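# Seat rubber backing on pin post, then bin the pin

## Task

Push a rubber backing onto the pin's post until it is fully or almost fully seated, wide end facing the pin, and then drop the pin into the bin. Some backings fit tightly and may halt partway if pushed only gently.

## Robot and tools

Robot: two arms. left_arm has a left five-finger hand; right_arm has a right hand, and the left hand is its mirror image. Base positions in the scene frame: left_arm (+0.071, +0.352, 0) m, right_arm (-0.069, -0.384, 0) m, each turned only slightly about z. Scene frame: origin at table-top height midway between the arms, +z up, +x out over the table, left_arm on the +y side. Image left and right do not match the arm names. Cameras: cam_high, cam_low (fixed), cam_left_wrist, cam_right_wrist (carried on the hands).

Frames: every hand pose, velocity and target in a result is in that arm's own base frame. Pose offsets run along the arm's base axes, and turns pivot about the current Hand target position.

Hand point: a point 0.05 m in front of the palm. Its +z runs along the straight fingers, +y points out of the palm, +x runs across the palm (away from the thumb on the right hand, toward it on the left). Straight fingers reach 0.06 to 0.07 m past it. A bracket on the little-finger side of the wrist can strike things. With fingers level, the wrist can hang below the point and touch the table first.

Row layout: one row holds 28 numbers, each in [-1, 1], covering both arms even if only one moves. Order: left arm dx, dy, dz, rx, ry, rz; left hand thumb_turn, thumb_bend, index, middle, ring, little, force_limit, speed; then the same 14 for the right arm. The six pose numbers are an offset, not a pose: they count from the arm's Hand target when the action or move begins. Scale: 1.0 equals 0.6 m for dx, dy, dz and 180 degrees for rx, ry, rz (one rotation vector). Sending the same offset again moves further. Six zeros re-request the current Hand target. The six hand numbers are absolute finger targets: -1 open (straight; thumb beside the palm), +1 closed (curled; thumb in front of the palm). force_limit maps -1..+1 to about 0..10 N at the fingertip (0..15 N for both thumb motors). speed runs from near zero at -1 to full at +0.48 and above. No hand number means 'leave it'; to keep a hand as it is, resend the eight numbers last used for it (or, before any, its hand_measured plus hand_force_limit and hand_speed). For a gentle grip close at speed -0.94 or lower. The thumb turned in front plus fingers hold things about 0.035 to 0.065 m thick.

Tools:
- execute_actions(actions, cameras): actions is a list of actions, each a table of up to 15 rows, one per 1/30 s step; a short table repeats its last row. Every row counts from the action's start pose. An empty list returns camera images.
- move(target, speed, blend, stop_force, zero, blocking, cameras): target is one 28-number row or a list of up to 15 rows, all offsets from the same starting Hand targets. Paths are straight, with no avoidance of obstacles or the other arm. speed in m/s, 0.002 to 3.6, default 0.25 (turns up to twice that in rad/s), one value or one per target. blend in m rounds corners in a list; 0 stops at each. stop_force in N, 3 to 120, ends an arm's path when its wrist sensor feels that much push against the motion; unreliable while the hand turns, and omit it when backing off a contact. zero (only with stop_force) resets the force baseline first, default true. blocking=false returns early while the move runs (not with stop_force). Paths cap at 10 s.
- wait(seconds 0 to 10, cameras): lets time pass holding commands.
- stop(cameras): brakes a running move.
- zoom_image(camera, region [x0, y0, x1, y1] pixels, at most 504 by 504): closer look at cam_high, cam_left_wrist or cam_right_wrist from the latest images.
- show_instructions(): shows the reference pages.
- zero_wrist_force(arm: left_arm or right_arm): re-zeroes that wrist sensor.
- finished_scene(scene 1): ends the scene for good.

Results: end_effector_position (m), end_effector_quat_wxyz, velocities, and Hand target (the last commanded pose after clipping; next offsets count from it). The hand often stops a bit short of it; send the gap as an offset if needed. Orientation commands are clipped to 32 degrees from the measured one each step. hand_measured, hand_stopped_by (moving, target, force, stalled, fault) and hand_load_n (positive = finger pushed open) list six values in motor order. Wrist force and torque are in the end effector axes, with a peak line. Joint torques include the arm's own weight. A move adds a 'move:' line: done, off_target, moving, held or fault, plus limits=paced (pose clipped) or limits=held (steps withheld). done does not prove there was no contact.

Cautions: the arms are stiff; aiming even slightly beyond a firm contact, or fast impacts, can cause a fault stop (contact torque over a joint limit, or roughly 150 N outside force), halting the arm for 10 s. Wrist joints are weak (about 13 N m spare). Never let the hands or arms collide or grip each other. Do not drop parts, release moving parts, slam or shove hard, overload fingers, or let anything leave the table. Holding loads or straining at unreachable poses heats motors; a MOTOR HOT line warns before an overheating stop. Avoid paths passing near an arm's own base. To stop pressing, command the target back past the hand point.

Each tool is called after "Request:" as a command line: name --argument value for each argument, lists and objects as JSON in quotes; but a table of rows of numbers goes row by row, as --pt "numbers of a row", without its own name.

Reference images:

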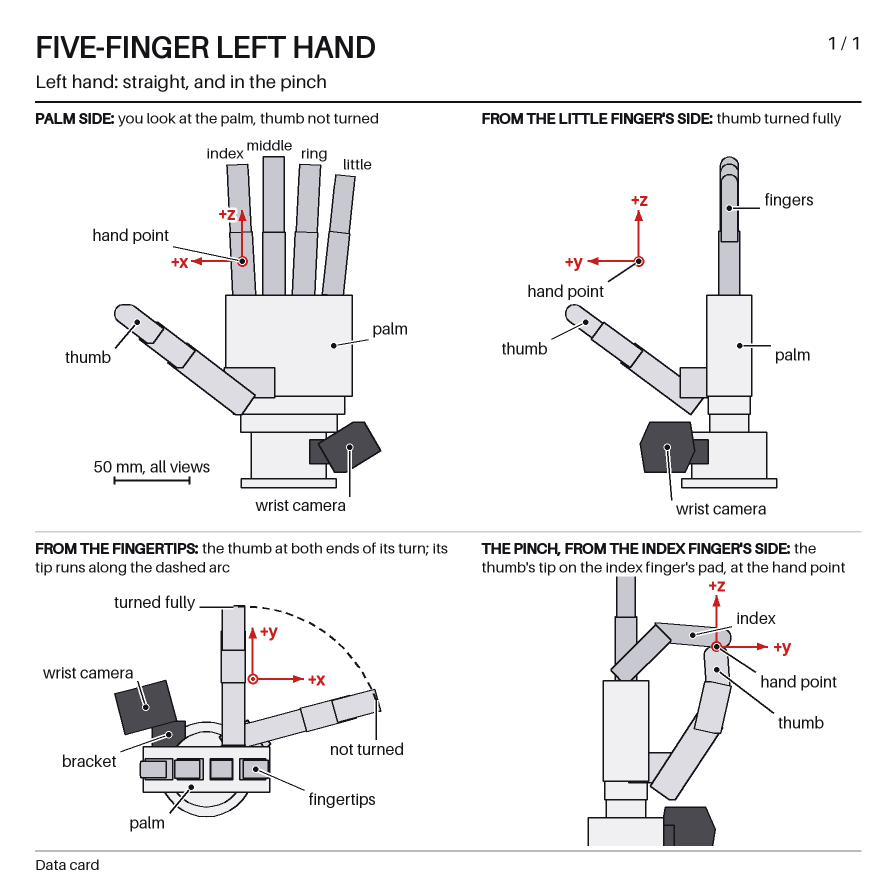

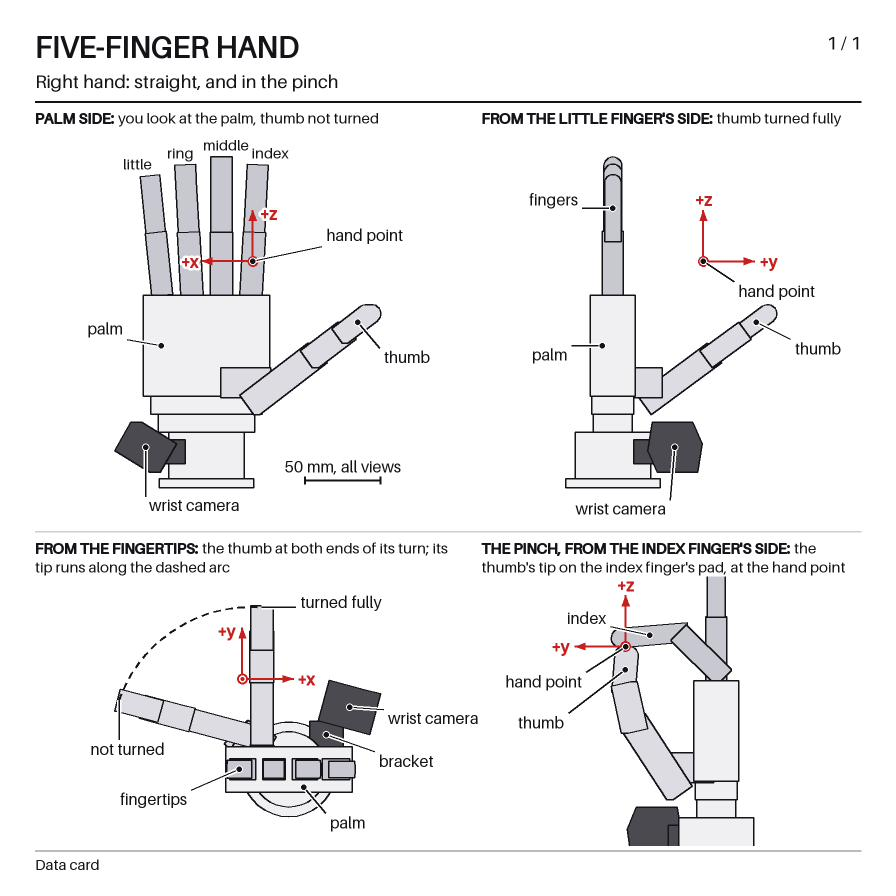

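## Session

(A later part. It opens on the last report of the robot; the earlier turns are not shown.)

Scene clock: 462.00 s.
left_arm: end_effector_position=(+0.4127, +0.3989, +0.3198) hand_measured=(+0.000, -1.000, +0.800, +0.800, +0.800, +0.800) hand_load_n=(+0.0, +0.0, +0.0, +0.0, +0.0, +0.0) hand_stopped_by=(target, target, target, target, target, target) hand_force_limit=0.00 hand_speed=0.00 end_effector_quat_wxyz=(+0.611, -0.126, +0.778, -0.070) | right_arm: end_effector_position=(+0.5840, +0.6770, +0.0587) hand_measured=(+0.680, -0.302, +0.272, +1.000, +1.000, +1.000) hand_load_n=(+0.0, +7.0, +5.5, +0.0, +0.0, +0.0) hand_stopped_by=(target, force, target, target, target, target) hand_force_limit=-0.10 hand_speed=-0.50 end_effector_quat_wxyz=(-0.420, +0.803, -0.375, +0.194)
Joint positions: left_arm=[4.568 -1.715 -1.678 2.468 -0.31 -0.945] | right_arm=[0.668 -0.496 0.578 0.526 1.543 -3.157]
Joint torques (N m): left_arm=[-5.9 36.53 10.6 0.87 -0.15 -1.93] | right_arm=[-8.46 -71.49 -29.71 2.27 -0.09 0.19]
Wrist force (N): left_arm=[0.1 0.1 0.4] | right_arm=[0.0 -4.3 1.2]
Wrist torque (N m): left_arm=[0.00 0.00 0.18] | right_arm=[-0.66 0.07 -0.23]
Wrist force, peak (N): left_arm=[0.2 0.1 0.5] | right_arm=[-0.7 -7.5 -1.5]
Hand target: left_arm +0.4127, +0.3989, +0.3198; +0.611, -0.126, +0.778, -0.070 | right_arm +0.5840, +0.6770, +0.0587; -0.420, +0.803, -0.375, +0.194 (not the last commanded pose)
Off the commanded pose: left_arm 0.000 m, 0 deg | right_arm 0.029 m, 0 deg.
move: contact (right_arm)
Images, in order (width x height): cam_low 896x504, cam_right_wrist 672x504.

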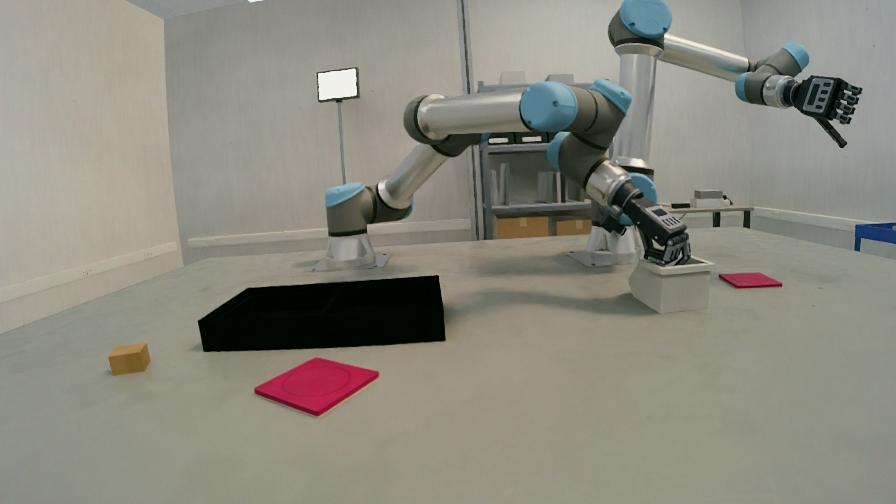

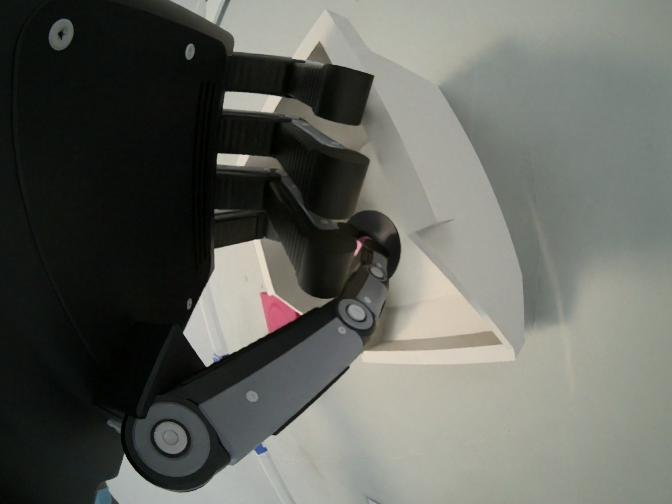

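Request:
move --target '[0,0,0,0,0,0,0,-1,0.8,0.8,0.8,0.8,0,0, 0,0,-0.0267,0,0,0,0.68,-0.24,0.275,1.0,1.0,1.0,-0.1,-0.5]' --speed 0.02 --stop_force 5 --cameras '["cam_low","cam_right_wrist","cam_high"]'

Request:
zoom_image --camera "cam_low" --region '[600, 190, 740, 320]'

Request:
zoom_image --camera "cam_high" --region '[490, 150, 610, 270]'

Scene clock: 467.87 s.
left_arm: end_effector_position=(+0.4127, +0.3989, +0.3198) hand_measured=(+0.000, -1.000, +0.800, +0.800, +0.800, +0.800) hand_load_n=(+0.0, +0.0, +0.0, +0.0, +0.0, +0.0) hand_stopped_by=(target, target, target, target, target, target) hand_force_limit=0.00 hand_speed=0.00 end_effector_quat_wxyz=(+0.611, -0.126, +0.778, -0.070) | right_arm: end_effector_position=(+0.5840, +0.6771, +0.0557) hand_measured=(+0.680, -0.302, +0.272, +1.000, +1.000, +1.000) hand_load_n=(+0.0, +6.5, +5.5, +0.0, +0.0, -0.5) hand_stopped_by=(target, force, target, target, target, target) hand_force_limit=-0.10 hand_speed=-0.50 end_effector_quat_wxyz=(-0.421, +0.803, -0.375, +0.194)
Joint positions: left_arm=[4.568 -1.715 -1.678 2.468 -0.31 -0.945] | right_arm=[0.668 -0.495 0.584 0.519 1.543 -3.157]
Joint torques (N m): left_arm=[-5.75 36.82 10.55 0.91 0.04 -1.8] | right_arm=[-8.86 -72.12 -29.56 1.92 -0.08 0.19]
Wrist force (N): left_arm=[0.2 0.1 0.4] | right_arm=[0.1 -5.0 1.0]
Wrist torque (N m): left_arm=[0.00 0.00 0.18] | right_arm=[-0.71 0.07 -0.25]
Wrist force, peak (N): left_arm=[0.2 0.0 0.5] | right_arm=[-0.3 -11.7 -2.3]
Hand target: left_arm +0.4127, +0.3989, +0.3198; +0.611, -0.126, +0.778, -0.070 | right_arm +0.5841, +0.6771, +0.0557; -0.421, +0.803, -0.375, +0.194 (not the last commanded pose)
Off the commanded pose: left_arm 0.000 m, 0 deg | right_arm 0.013 m, 0 deg.
move: contact (right_arm)
Images, in order (width x height): cam_high 896x504, cam_low 896x504, cam_right_wrist 672x504.

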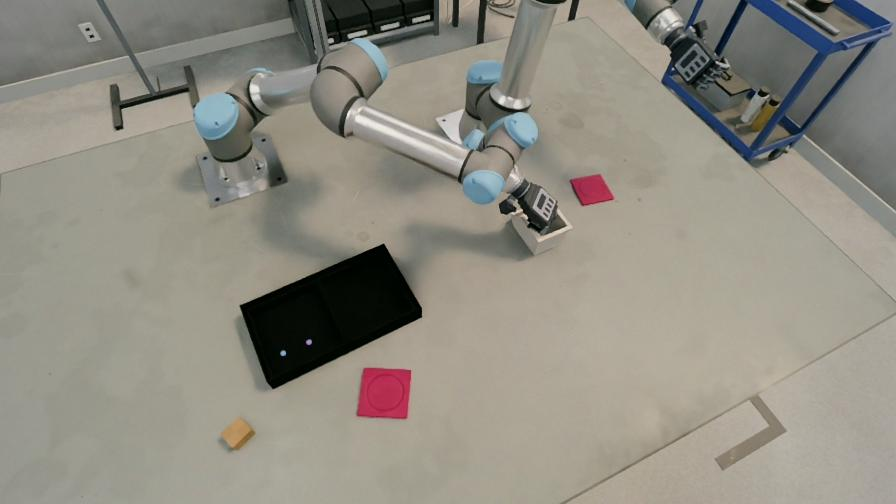

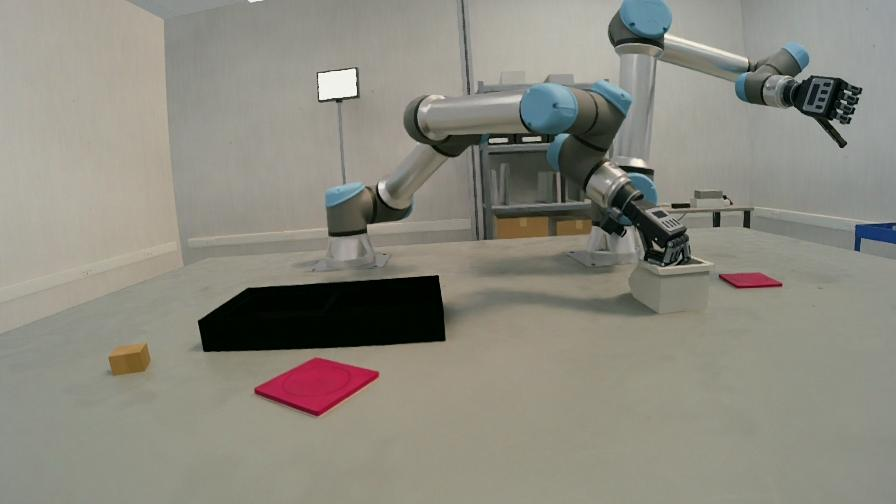

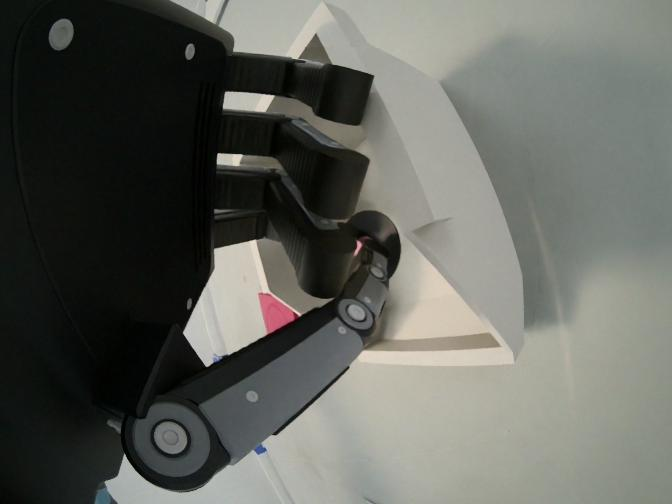

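Scaled by 3.600.

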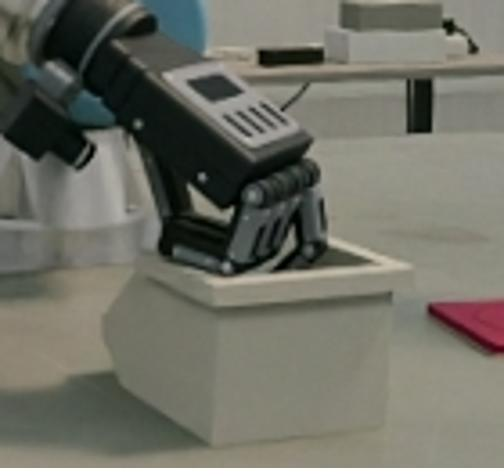

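Scaled by 4.200.

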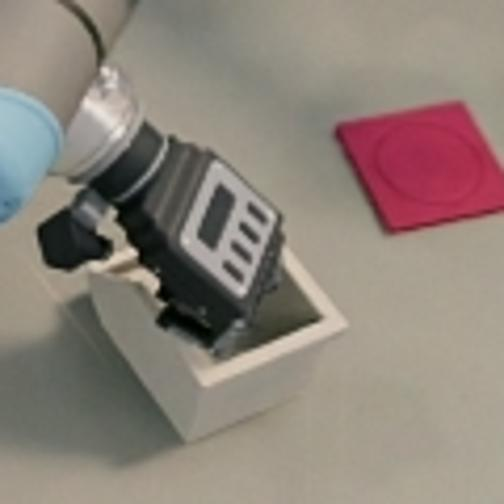

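Request:
move --pt "0 0 0 0 0 0 0 -1 0.8 0.8 0.8 0.8 0 0 0 0 0.03 0 0 0 0.68 -0.24 0.275 1.0 1.0 1.0 -0.1 -0.5" --pt "0 0 0 0 0 0 0 -1 0.8 0.8 0.8 0.8 0 0 0.01 0.032 0.03 0 0 0 0.68 -0.24 0.275 1.0 1.0 1.0 -0.1 -0.5" --speed 0.05 --cameras '["cam_low","cam_right_wrist","cam_high"]'

Request:
zoom_image --camera "cam_low" --region '[600, 190, 740, 320]'

Request:
zoom_image --camera "cam_high" --region '[490, 150, 610, 270]'

Scene clock: 471.77 s.
left_arm: end_effector_position=(+0.4127, +0.3989, +0.3198) hand_measured=(+0.000, -1.000, +0.800, +0.800, +0.800, +0.800) hand_load_n=(+0.0, +0.0, +0.0, +0.0, +0.0, +0.0) hand_stopped_by=(target, target, target, target, target, target) hand_force_limit=0.00 hand_speed=0.00 end_effector_quat_wxyz=(+0.611, -0.126, +0.778, -0.070) | right_arm: end_effector_position=(+0.5900, +0.6962, +0.0737) hand_measured=(+0.680, -0.302, +0.272, +1.000, +1.000, +1.000) hand_load_n=(+0.0, +7.0, +5.5, +0.5, +0.0, +0.0) hand_stopped_by=(target, force, target, target, target, target) hand_force_limit=-0.10 hand_speed=-0.50 end_effector_quat_wxyz=(-0.421, +0.803, -0.375, +0.194)
Joint positions: left_arm=[4.568 -1.715 -1.678 2.468 -0.31 -0.945] | right_arm=[0.683 -0.399 0.347 0.659 1.556 -3.148]
Joint torques (N m): left_arm=[-5.03 36.08 11.24 0.93 0 -1.88] | right_arm=[11.03 -48.02 -30.04 2.43 1.41 0.15]
Wrist force (N): left_arm=[0.2 0.1 0.3] | right_arm=[0.1 -4.9 1.3]
Wrist torque (N m): left_arm=[0.01 -0.01 0.18] | right_arm=[-0.74 0.07 -0.24]
Wrist force, peak (N): left_arm=[0.1 0.1 0.7] | right_arm=[-0.1 -5.1 1.3]
Hand target: left_arm +0.4127, +0.3989, +0.3198; +0.611, -0.126, +0.778, -0.070 | right_arm +0.5901, +0.6963, +0.0737; -0.421, +0.803, -0.375, +0.194
Off the commanded pose: left_arm 0.000 m, 0 deg | right_arm 0.000 m, 0 deg.
move: done
Images, in order (width x height): cam_high 896x504, cam_low 896x504, cam_right_wrist 672x504.

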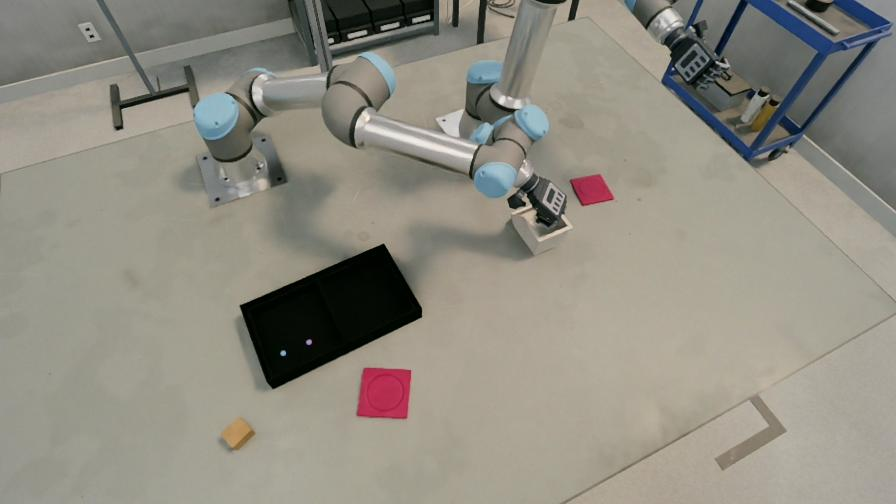

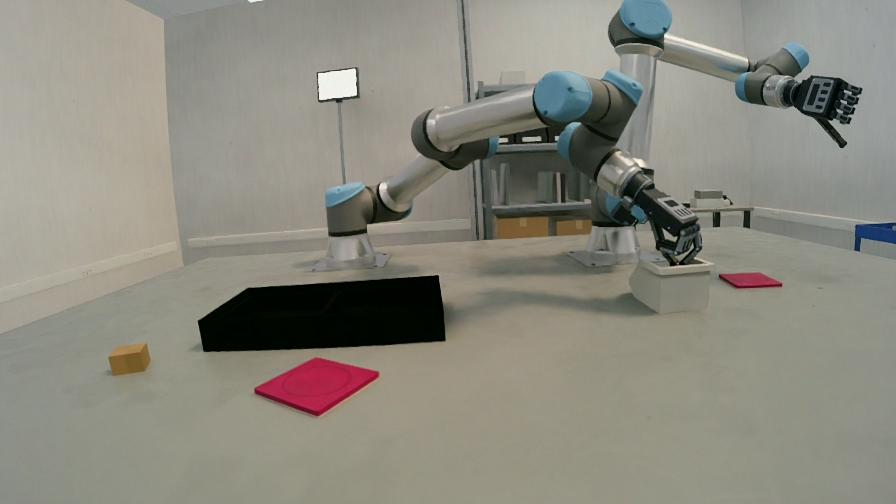

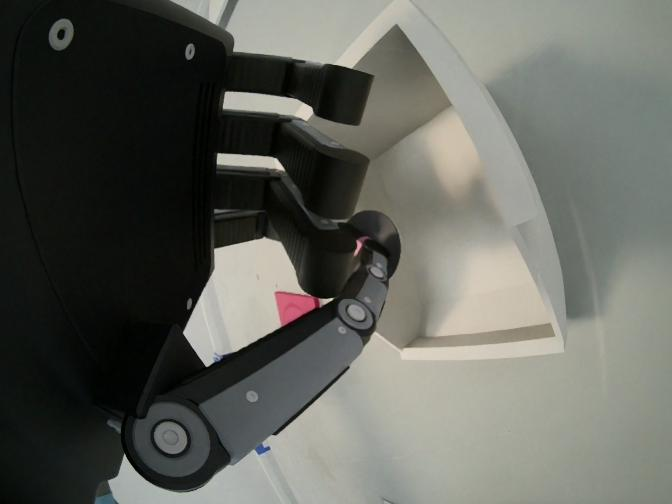

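Scaled by 3.600.

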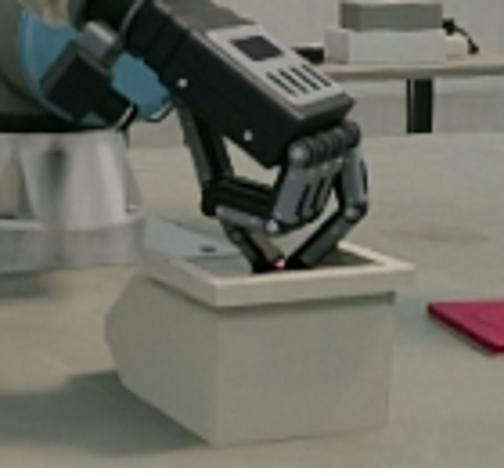

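Scaled by 4.200.

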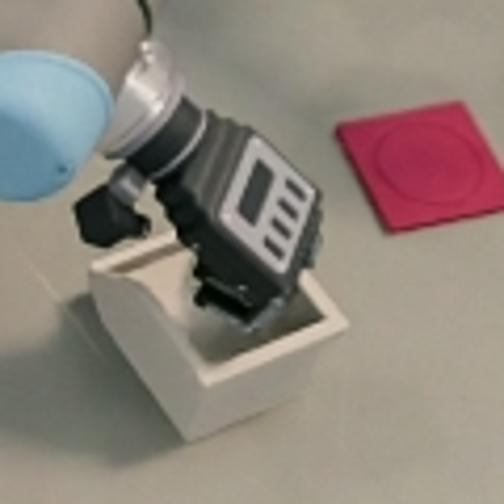

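Request:
move --target '[0,0,0,0,0,0,0,-1,0.8,0.8,0.8,0.8,0,0, 0,0,-0.0733,0,0,0,0.68,-0.24,0.275,1.0,1.0,1.0,-0.1,-0.5]' --speed 0.03 --stop_force 4 --cameras '["cam_low","cam_right_wrist","cam_high"]'

Request:
zoom_image --camera "cam_low" --region '[600, 190, 740, 320]'

Request:
zoom_image --camera "cam_high" --region '[490, 150, 610, 270]'

Scene clock: 480.17 s.
left_arm: end_effector_position=(+0.4127, +0.3989, +0.3198) hand_measured=(+0.000, -1.000, +0.800, +0.800, +0.800, +0.800) hand_load_n=(+0.0, +0.0, +0.0, +0.0, +0.0, +0.0) hand_stopped_by=(target, target, target, target, target, target) hand_force_limit=0.00 hand_speed=0.00 end_effector_quat_wxyz=(+0.611, -0.126, +0.778, -0.070) | right_arm: end_effector_position=(+0.5900, +0.6963, +0.0543) hand_measured=(+0.680, -0.302, +0.272, +1.000, +1.000, +1.000) hand_load_n=(+0.0, +7.0, +5.5, +0.0, +0.0, +0.0) hand_stopped_by=(target, force, target, target, target, target) hand_force_limit=-0.10 hand_speed=-0.50 end_effector_quat_wxyz=(-0.421, +0.803, -0.375, +0.194)
Joint positions: left_arm=[4.568 -1.715 -1.678 2.468 -0.31 -0.945] | right_arm=[0.683 -0.401 0.402 0.607 1.556 -3.148]
Joint torques (N m): left_arm=[-5.29 36.69 10.82 0.94 -0.01 -1.76] | right_arm=[10.98 -63.88 -29.27 2.2 1.33 -0.95]
Wrist force (N): left_arm=[0.0 0.1 0.3] | right_arm=[0.0 -4.8 1.3]
Wrist torque (N m): left_arm=[0.01 0.02 0.17] | right_arm=[-0.71 0.08 -0.24]
Wrist force, peak (N): left_arm=[0.4 0.0 0.5] | right_arm=[0.1 -9.0 -3.7]
Hand target: left_arm +0.4127, +0.3989, +0.3198; +0.611, -0.126, +0.778, -0.070 | right_arm +0.5900, +0.6963, +0.0543; -0.421, +0.803, -0.375, +0.194 (not the last commanded pose)
Off the commanded pose: left_arm 0.000 m, 0 deg | right_arm 0.025 m, 0 deg.
move: contact (right_arm)
Images, in order (width x height): cam_high 896x504, cam_low 896x504, cam_right_wrist 672x504.

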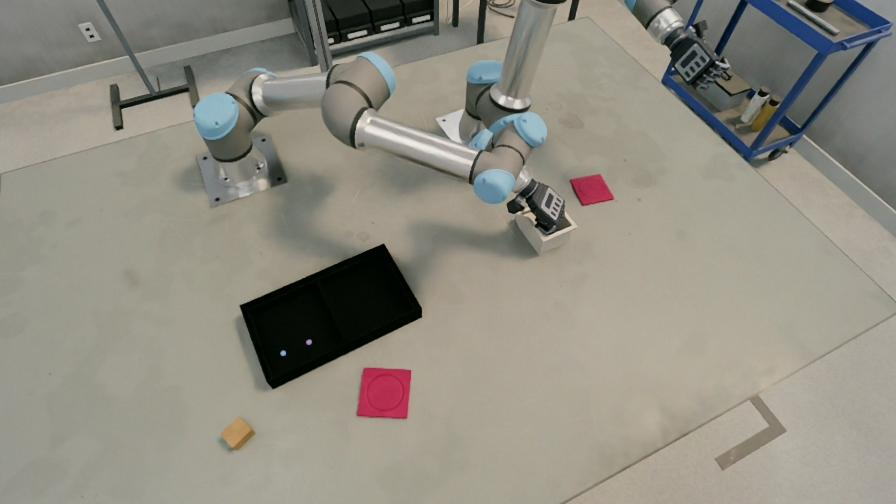

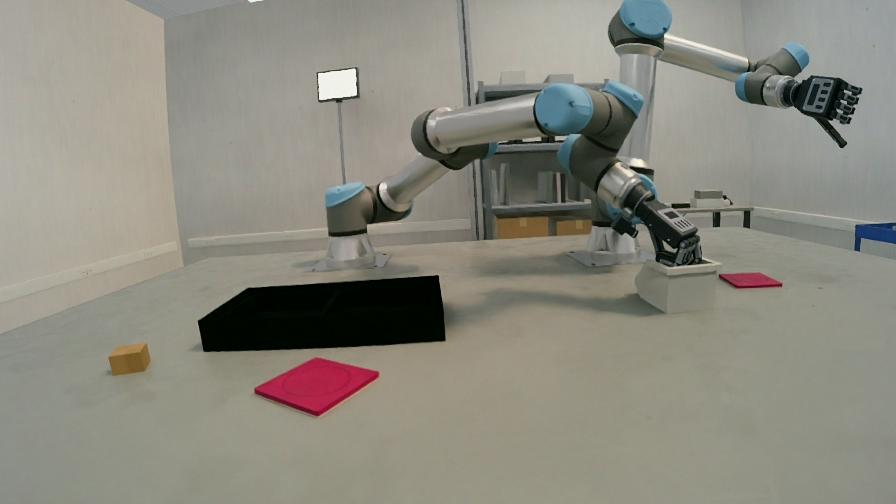

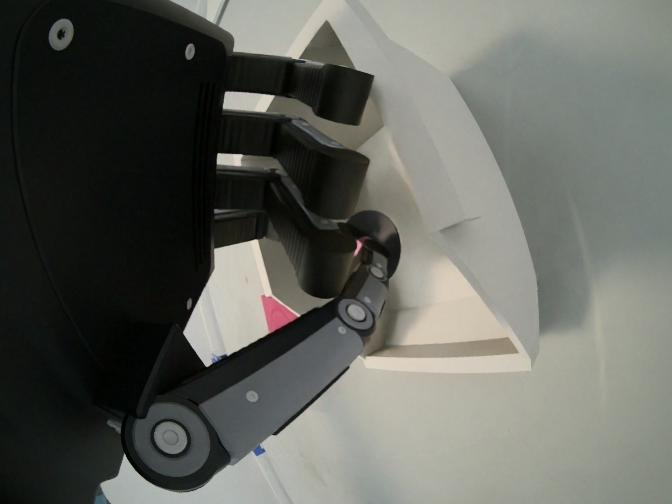

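Scaled by 3.600.

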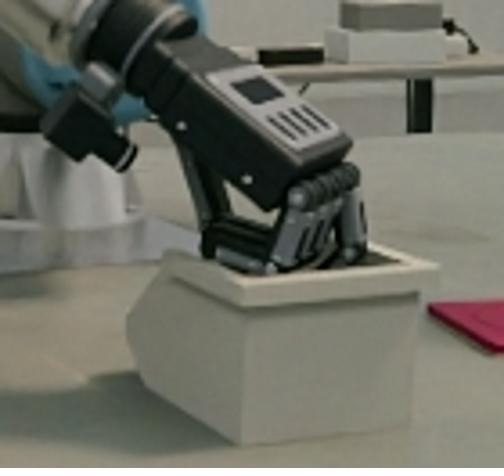

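Scaled by 4.200.

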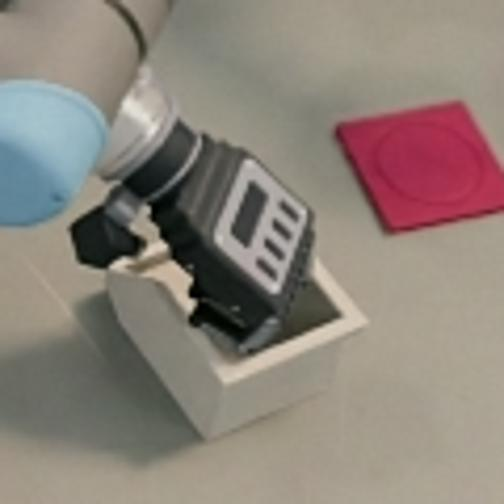

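Request:
move --pt "0 0 0 0 0 0 0 -1 0.8 0.8 0.8 0.8 0 0 0 0 0.08 0 0 0 0.68 -0.24 0.275 1.0 1.0 1.0 -0.1 -0.5" --pt "0 0 0 0 0 0 0 -1 0.8 0.8 0.8 0.8 0 0 -0.0467 -0.0188 0.08 0 0 0.1389 0.68 -0.24 0.275 1.0 1.0 1.0 -0.1 -0.5" --speed 0.1 --cameras '["cam_low","cam_right_wrist","cam_high"]'

Request:
zoom_image --camera "cam_high" --region '[490, 150, 610, 270]'

Scene clock: 489.20 s.
left_arm: end_effector_position=(+0.4127, +0.3989, +0.3198) hand_measured=(+0.000, -1.000, +0.800, +0.800, +0.800, +0.800) hand_load_n=(+0.0, +0.0, +0.0, +0.0, +0.0, +0.0) hand_stopped_by=(target, target, target, target, target, target) hand_force_limit=0.00 hand_speed=0.00 end_effector_quat_wxyz=(+0.611, -0.126, +0.778, -0.070) | right_arm: end_effector_position=(+0.5620, +0.6850, +0.1023) hand_measured=(+0.680, -0.302, +0.272, +1.000, +1.000, +1.000) hand_load_n=(+0.0, +7.0, +5.5, +0.0, +0.0, +0.0) hand_stopped_by=(target, force, target, target, target, target) hand_force_limit=-0.10 hand_speed=-0.50 end_effector_quat_wxyz=(-0.453, +0.865, -0.192, +0.099)
Joint positions: left_arm=[4.568 -1.715 -1.678 2.468 -0.31 -0.945] | right_arm=[0.601 -0.392 0.271 0.801 1.137 -3.465]
Joint torques (N m): left_arm=[-5.4 35.85 11.64 0.83 0.11 -1.85] | right_arm=[-9.5 -48.29 -29.17 2.79 -1.62 -1.45]
Wrist force (N): left_arm=[0.1 0.0 0.4] | right_arm=[0.1 -4.6 1.0]
Wrist torque (N m): left_arm=[-0.01 0.01 0.18] | right_arm=[-0.69 0.06 -0.11]
Wrist force, peak (N): left_arm=[0.3 0.2 0.5] | right_arm=[-0.1 -5.3 0.7]
Hand target: left_arm +0.4127, +0.3989, +0.3198; +0.611, -0.126, +0.778, -0.070 | right_arm +0.5620, +0.6850, +0.1023; -0.453, +0.865, -0.192, +0.099
Off the commanded pose: left_arm 0.000 m, 0 deg | right_arm 0.000 m, 0 deg.
move: done
Images, in order (width x height): cam_high 896x504, cam_low 896x504, cam_right_wrist 672x504.

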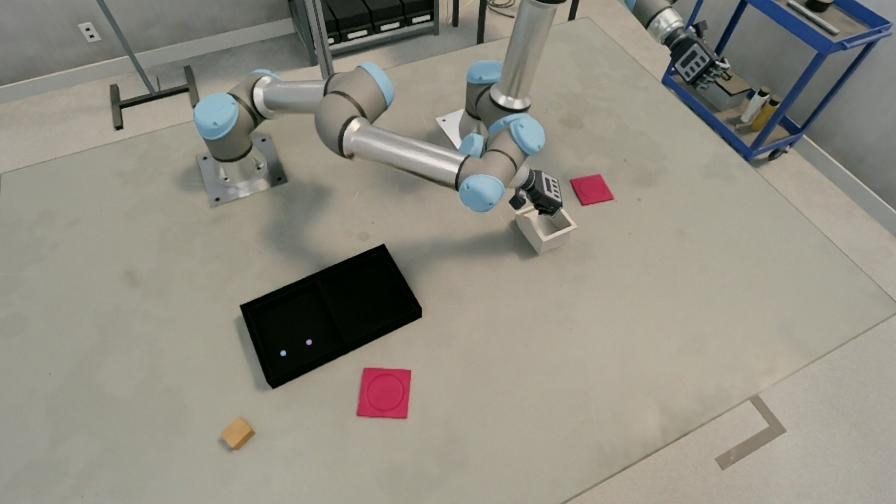

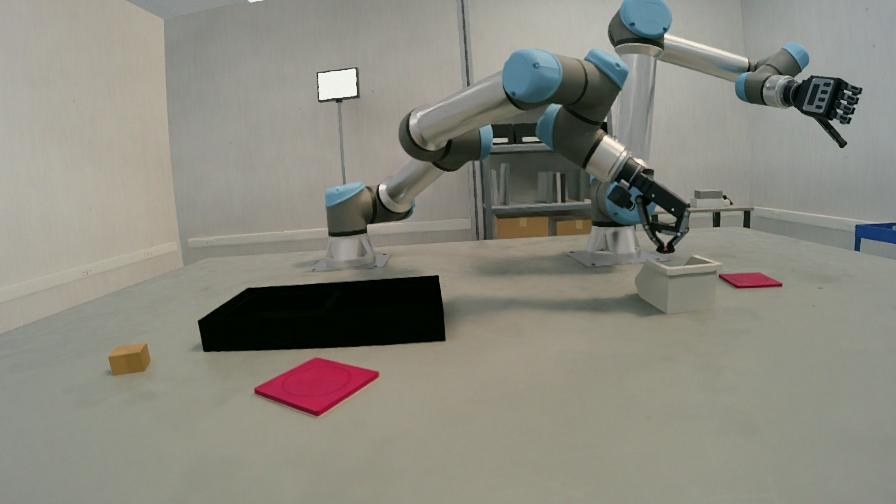

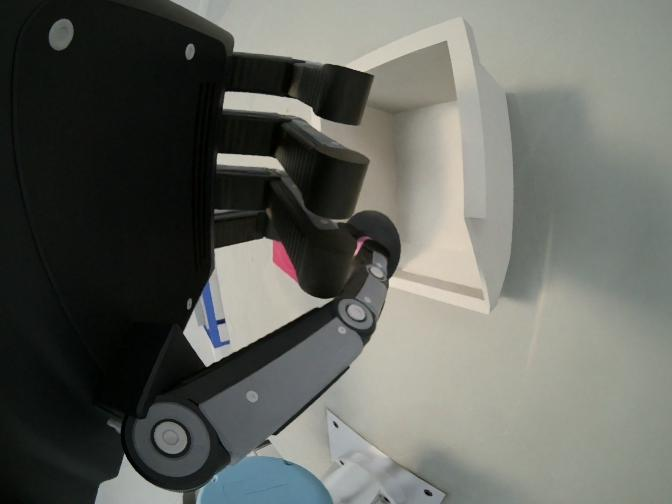

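Scaled by 4.200.

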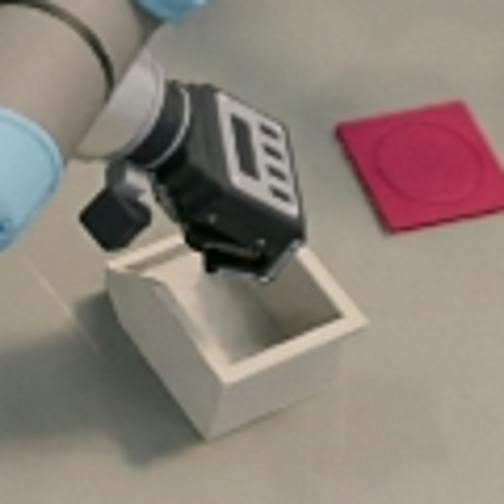

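Request:
move --pt "0 0 0 0 0 0 0 -1 0.8 0.8 0.8 0.8 0 0 0.015 0.0067 0 0 0 0 0.68 -0.24 0.275 1.0 1.0 1.0 -0.1 -0.5" --pt "0 0 0 0 0 0 0 -1 0.8 0.8 0.8 0.8 0 0 0.015 0.0067 -0.112 0 0 0 0.68 -0.24 0.275 1.0 1.0 1.0 -0.1 -0.5" --speed 0.04 --stop_force 4 --cameras '["cam_low","cam_right_wrist","cam_high"]'

Request:
zoom_image --camera "cam_high" --region '[490, 150, 610, 270]'

Request:
zoom_image --camera "cam_low" --region '[600, 190, 740, 320]'

Scene clock: 503.87 s.
left_arm: end_effector_position=(+0.4127, +0.3989, +0.3198) hand_measured=(+0.000, -1.000, +0.800, +0.800, +0.800, +0.800) hand_load_n=(+0.0, +0.0, +0.0, +0.0, +0.0, +0.0) hand_stopped_by=(target, target, target, target, target, target) hand_force_limit=0.00 hand_speed=0.00 end_effector_quat_wxyz=(+0.611, -0.126, +0.778, -0.070) | right_arm: end_effector_position=(+0.5710, +0.6890, +0.0351) hand_measured=(+0.680, -0.302, +0.272, +1.000, +1.000, +1.000) hand_load_n=(+0.0, +7.0, +5.0, +0.0, +0.0, +0.0) hand_stopped_by=(target, force, target, target, target, target) hand_force_limit=-0.10 hand_speed=-0.50 end_effector_quat_wxyz=(-0.453, +0.865, -0.192, +0.099)
Joint positions: left_arm=[4.568 -1.715 -1.678 2.468 -0.31 -0.945] | right_arm=[0.598 -0.348 0.356 0.674 1.135 -3.467]
Joint torques (N m): left_arm=[-4.98 36.45 11.68 0.74 -0.02 -1.83] | right_arm=[9.05 -74.17 -7.62 -1.31 1.22 1.16]
Wrist force (N): left_arm=[0.1 0.0 0.3] | right_arm=[0.2 -4.3 1.3]
Wrist torque (N m): left_arm=[-0.01 0.00 0.18] | right_arm=[-0.62 0.06 -0.09]
Wrist force, peak (N): left_arm=[0.1 0.0 0.6] | right_arm=[0.2 -5.0 1.2]
Hand target: left_arm +0.4127, +0.3989, +0.3198; +0.611, -0.126, +0.778, -0.070 | right_arm +0.5710, +0.6890, +0.0351; -0.453, +0.865, -0.192, +0.099
Off the commanded pose: left_arm 0.000 m, 0 deg | right_arm 0.000 m, 0 deg.
move: done
Images, in order (width x height): cam_high 896x504, cam_low 896x504, cam_right_wrist 672x504.

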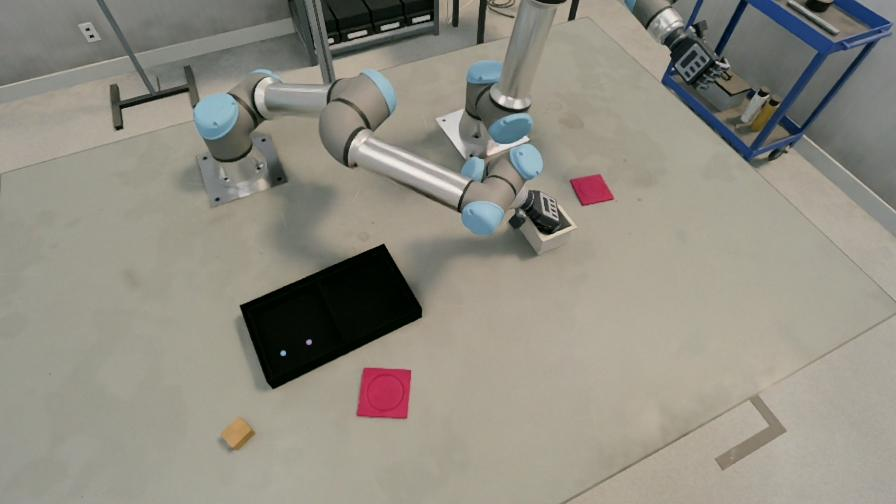

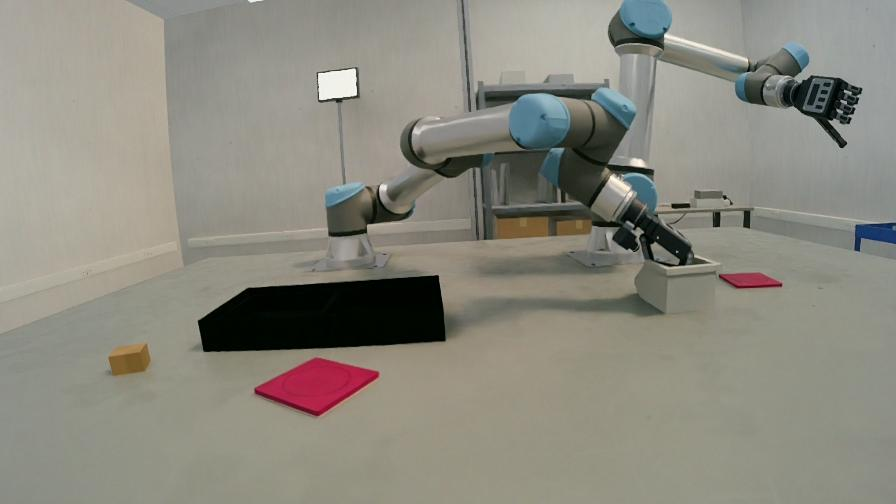

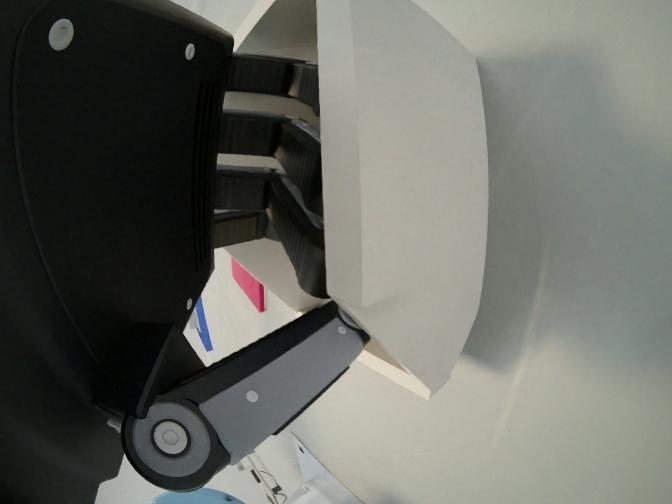

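Scaled by 4.200.

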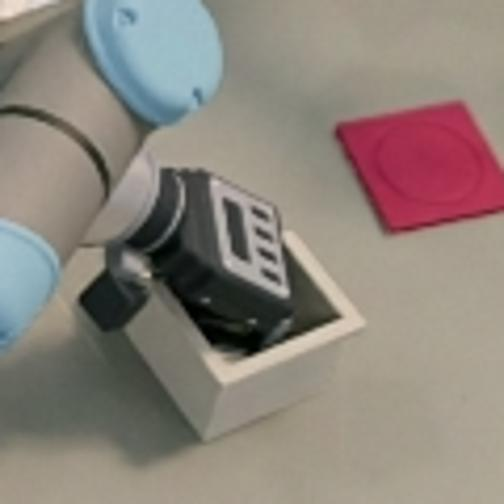

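Scaled by 3.600.

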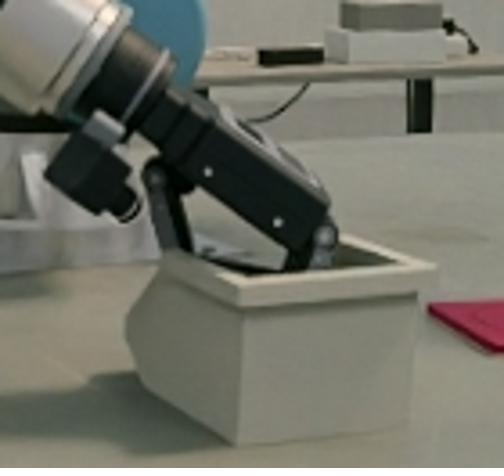

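Request:
move --target '[0,0,0,0,0,0,0,-1,0.8,0.8,0.8,0.8,0,0, 0,0,-0.03,0,0,0,0.68,-0.24,0.275,1.0,1.0,1.0,-0.1,-0.5]' --speed 0.015 --stop_force 3 --cameras '["cam_high"]'

Scene clock: 507.37 s.
left_arm: end_effector_position=(+0.4127, +0.3989, +0.3198) hand_measured=(+0.000, -1.000, +0.800, +0.800, +0.800, +0.800) hand_load_n=(+0.0, +0.0, +0.0, +0.0, +0.0, +0.0) hand_stopped_by=(target, target, target, target, target, target) hand_force_limit=0.00 hand_speed=0.00 end_effector_quat_wxyz=(+0.611, -0.126, +0.778, -0.070) | right_arm: end_effector_position=(+0.5710, +0.6890, +0.0211) hand_measured=(+0.680, -0.302, +0.272, +1.000, +1.000, +1.000) hand_load_n=(+0.0, +6.0, +6.0, +0.0, +0.0, +0.0) hand_stopped_by=(target, force, target, target, target, target) hand_force_limit=-0.10 hand_speed=-0.50 end_effector_quat_wxyz=(-0.453, +0.865, -0.192, +0.099)
Joint positions: left_arm=[4.568 -1.715 -1.678 2.468 -0.31 -0.945] | right_arm=[0.598 -0.346 0.386 0.641 1.135 -3.467]
Joint torques (N m): left_arm=[-5.18 36.58 11.67 0.64 0.12 -1.75] | right_arm=[3.44 -71.73 -29.16 2.68 0.11 -0.63]
Wrist force (N): left_arm=[0.1 0.1 0.3] | right_arm=[-0.1 -6.5 -0.4]
Wrist torque (N m): left_arm=[0.00 0.00 0.18] | right_arm=[-0.73 0.11 -0.12]
Wrist force, peak (N): left_arm=[0.2 0.2 0.5] | right_arm=[-0.2 -14.3 -7.2]
Hand target: left_arm +0.4127, +0.3989, +0.3198; +0.611, -0.126, +0.778, -0.070 | right_arm +0.5710, +0.6890, +0.0211; -0.453, +0.865, -0.192, +0.099 (not the last commanded pose)
Off the commanded pose: left_arm 0.000 m, 0 deg | right_arm 0.004 m, 0 deg.
move: contact (right_arm)
Images, in order (width x height): cam_high 896x504.

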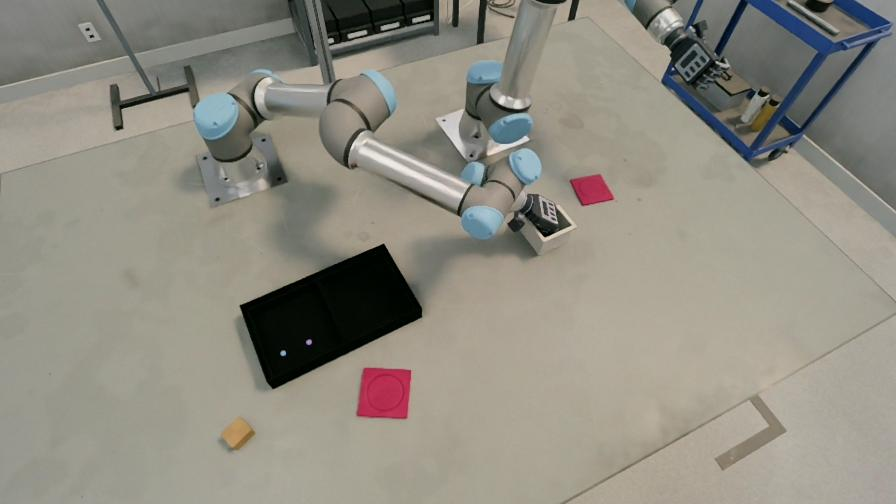

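Request:
move --target '[0,0,0,0,0,0,0,-1,0.8,0.8,0.8,0.8,0,0, 0,0,0,0,0,0,0.68,-0.36,0.265,1.0,1.0,1.0,-0.1,-0.7]' --speed 0.02 --cameras '[]'

Request:
move --target '[0,0,0,0,0,0,0,-1,0.8,0.8,0.8,0.8,0,0, 0,0,0.0133,0,0,0,0.68,-0.36,0.265,1.0,1.0,1.0,-0.1,-0.7]' --speed 0.02 --cameras '[]'

Request:
move --target '[0,0,0,0,0,0,0,-1,0.8,0.8,0.8,0.8,0,0, 0,0,0.025,0,0,0,0.68,-0.42,0.18,1.0,1.0,1.0,-0.1,-0.7]' --speed 0.03 --cameras '["cam_high","cam_right_wrist"]'

Scene clock: 510.80 s.
left_arm: end_effector_position=(+0.4127, +0.3989, +0.3198) hand_measured=(+0.000, -1.000, +0.800, +0.800, +0.800, +0.800) hand_load_n=(+0.5, +0.0, +0.0, +0.0, +0.0, +0.0) hand_stopped_by=(target, target, target, target, target, target) hand_force_limit=0.00 hand_speed=0.00 end_effector_quat_wxyz=(+0.611, -0.126, +0.778, -0.070) | right_arm: end_effector_position=(+0.5710, +0.6890, +0.0212) hand_measured=(+0.680, -0.354, +0.264, +1.000, +1.000, +1.000) hand_load_n=(-0.5, -8.5, -0.5, +0.0, +0.0, +0.0) hand_stopped_by=(target, target, target, target, target, target) hand_force_limit=-0.10 hand_speed=-0.70 end_effector_quat_wxyz=(-0.453, +0.865, -0.192, +0.099)
Joint positions: left_arm=[4.568 -1.715 -1.678 2.468 -0.31 -0.945] | right_arm=[0.598 -0.346 0.386 0.641 1.135 -3.467]
Joint torques (N m): left_arm=[-5.89 36.24 11.81 0.72 0.17 -1.65] | right_arm=[3.33 -62.72 -21.98 2.21 0.23 -0.64]
Wrist force (N): left_arm=[0.3 0.1 0.4] | right_arm=[1.0 -13.1 -2.7]
Wrist torque (N m): left_arm=[0.01 -0.02 0.18] | right_arm=[-1.04 0.06 -0.19]
Wrist force, peak (N): left_arm=[0.2 0.3 0.4] | right_arm=[0.8 -13.9 -2.7]
Hand target: left_arm +0.4127, +0.3989, +0.3198; +0.611, -0.126, +0.778, -0.070 | right_arm +0.5710, +0.6890, +0.0211; -0.453, +0.865, -0.192, +0.099
Off the commanded pose: left_arm 0.000 m, 0 deg | right_arm 0.000 m, 0 deg.
move: done
No camera images: "cameras" was empty.

Scene clock: 511.60 s.
left_arm: end_effector_position=(+0.4127, +0.3989, +0.3198) hand_measured=(+0.000, -1.000, +0.800, +0.800, +0.800, +0.800) hand_load_n=(+0.0, +0.0, +0.0, +0.5, +0.0, +0.0) hand_stopped_by=(target, target, target, target, target, target) hand_force_limit=0.00 hand_speed=0.00 end_effector_quat_wxyz=(+0.611, -0.126, +0.778, -0.070) | right_arm: end_effector_position=(+0.5710, +0.6890, +0.0292) hand_measured=(+0.680, -0.356, +0.264, +1.000, +1.000, +1.000) hand_load_n=(+0.0, +0.0, +0.0, +0.0, +0.0, +0.0) hand_stopped_by=(target, target, target, target, target, target) hand_force_limit=-0.10 hand_speed=-0.70 end_effector_quat_wxyz=(-0.453, +0.865, -0.192, +0.099)
Joint positions: left_arm=[4.568 -1.715 -1.678 2.468 -0.31 -0.945] | right_arm=[0.598 -0.348 0.369 0.659 1.135 -3.467]
Joint torques (N m): left_arm=[-6.05 36.51 12.04 0.7 -0.08 -1.59] | right_arm=[2.9 -61.79 -29.96 2.84 0.64 1.29]
Wrist force (N): left_arm=[0.2 0.1 0.4] | right_arm=[0.2 -4.4 1.0]
Wrist torque (N m): left_arm=[0.00 -0.01 0.18] | right_arm=[-0.64 0.05 -0.09]
Wrist force, peak (N): left_arm=[0.1 0.1 0.5] | right_arm=[1.1 -13.1 -2.8]
Hand target: left_arm +0.4127, +0.3989, +0.3198; +0.611, -0.126, +0.778, -0.070 | right_arm +0.5710, +0.6890, +0.0291; -0.453, +0.865, -0.192, +0.099
Off the commanded pose: left_arm 0.000 m, 0 deg | right_arm 0.000 m, 0 deg.
move: done
No camera images: "cameras" was empty.

Scene clock: 512.53 s.
left_arm: end_effector_position=(+0.4127, +0.3989, +0.3198) hand_measured=(+0.000, -1.000, +0.800, +0.800, +0.800, +0.800) hand_load_n=(+0.5, +0.0, +0.0, +0.0, +0.0, +0.0) hand_stopped_by=(target, target, target, target, target, target) hand_force_limit=0.00 hand_speed=0.00 end_effector_quat_wxyz=(+0.611, -0.126, +0.778, -0.070) | right_arm: end_effector_position=(+0.5710, +0.6890, +0.0442) hand_measured=(+0.680, -0.420, +0.180, +1.000, +1.000, +1.000) hand_load_n=(+0.0, +0.0, +0.0, +0.0, +0.0, +0.0) hand_stopped_by=(target, target, target, target, target, target) hand_force_limit=-0.10 hand_speed=-0.70 end_effector_quat_wxyz=(-0.453, +0.865, -0.192, +0.099)
Joint positions: left_arm=[4.568 -1.715 -1.678 2.468 -0.31 -0.945] | right_arm=[0.598 -0.348 0.332 0.697 1.135 -3.467]
Joint torques (N m): left_arm=[-5.62 36.67 11.75 0.74 0.13 -1.69] | right_arm=[3.41 -47.92 -30.71 2.81 0.41 -1.01]
Wrist force (N): left_arm=[0.0 0.1 0.3] | right_arm=[0.2 -4.6 1.3]
Wrist torque (N m): left_arm=[0.00 0.02 0.17] | right_arm=[-0.68 0.04 -0.09]
Wrist force, peak (N): left_arm=[0.3 0.1 0.5] | right_arm=[0.4 -4.7 1.2]
Hand target: left_arm +0.4127, +0.3989, +0.3198; +0.611, -0.126, +0.778, -0.070 | right_arm +0.5710, +0.6890, +0.0441; -0.453, +0.865, -0.192, +0.099
Off the commanded pose: left_arm 0.000 m, 0 deg | right_arm 0.000 m, 0 deg.
move: done
Images, in order (width x height): cam_high 896x504, cam_right_wrist 672x504.

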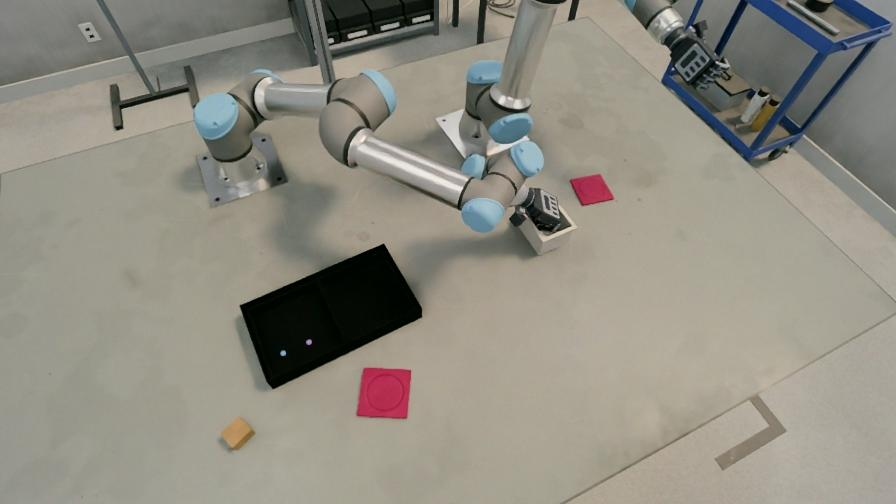

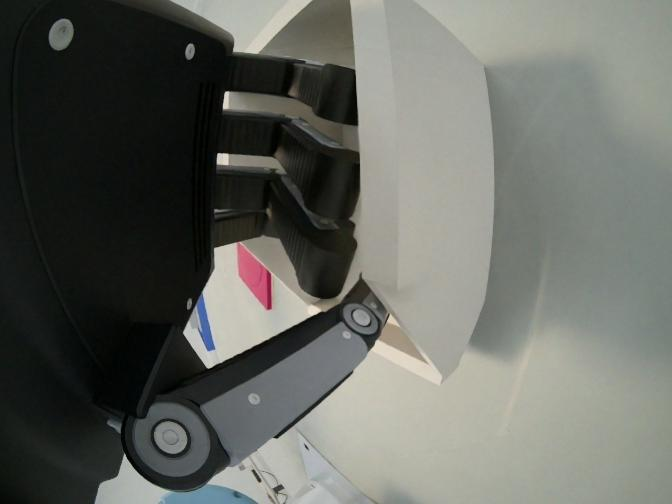

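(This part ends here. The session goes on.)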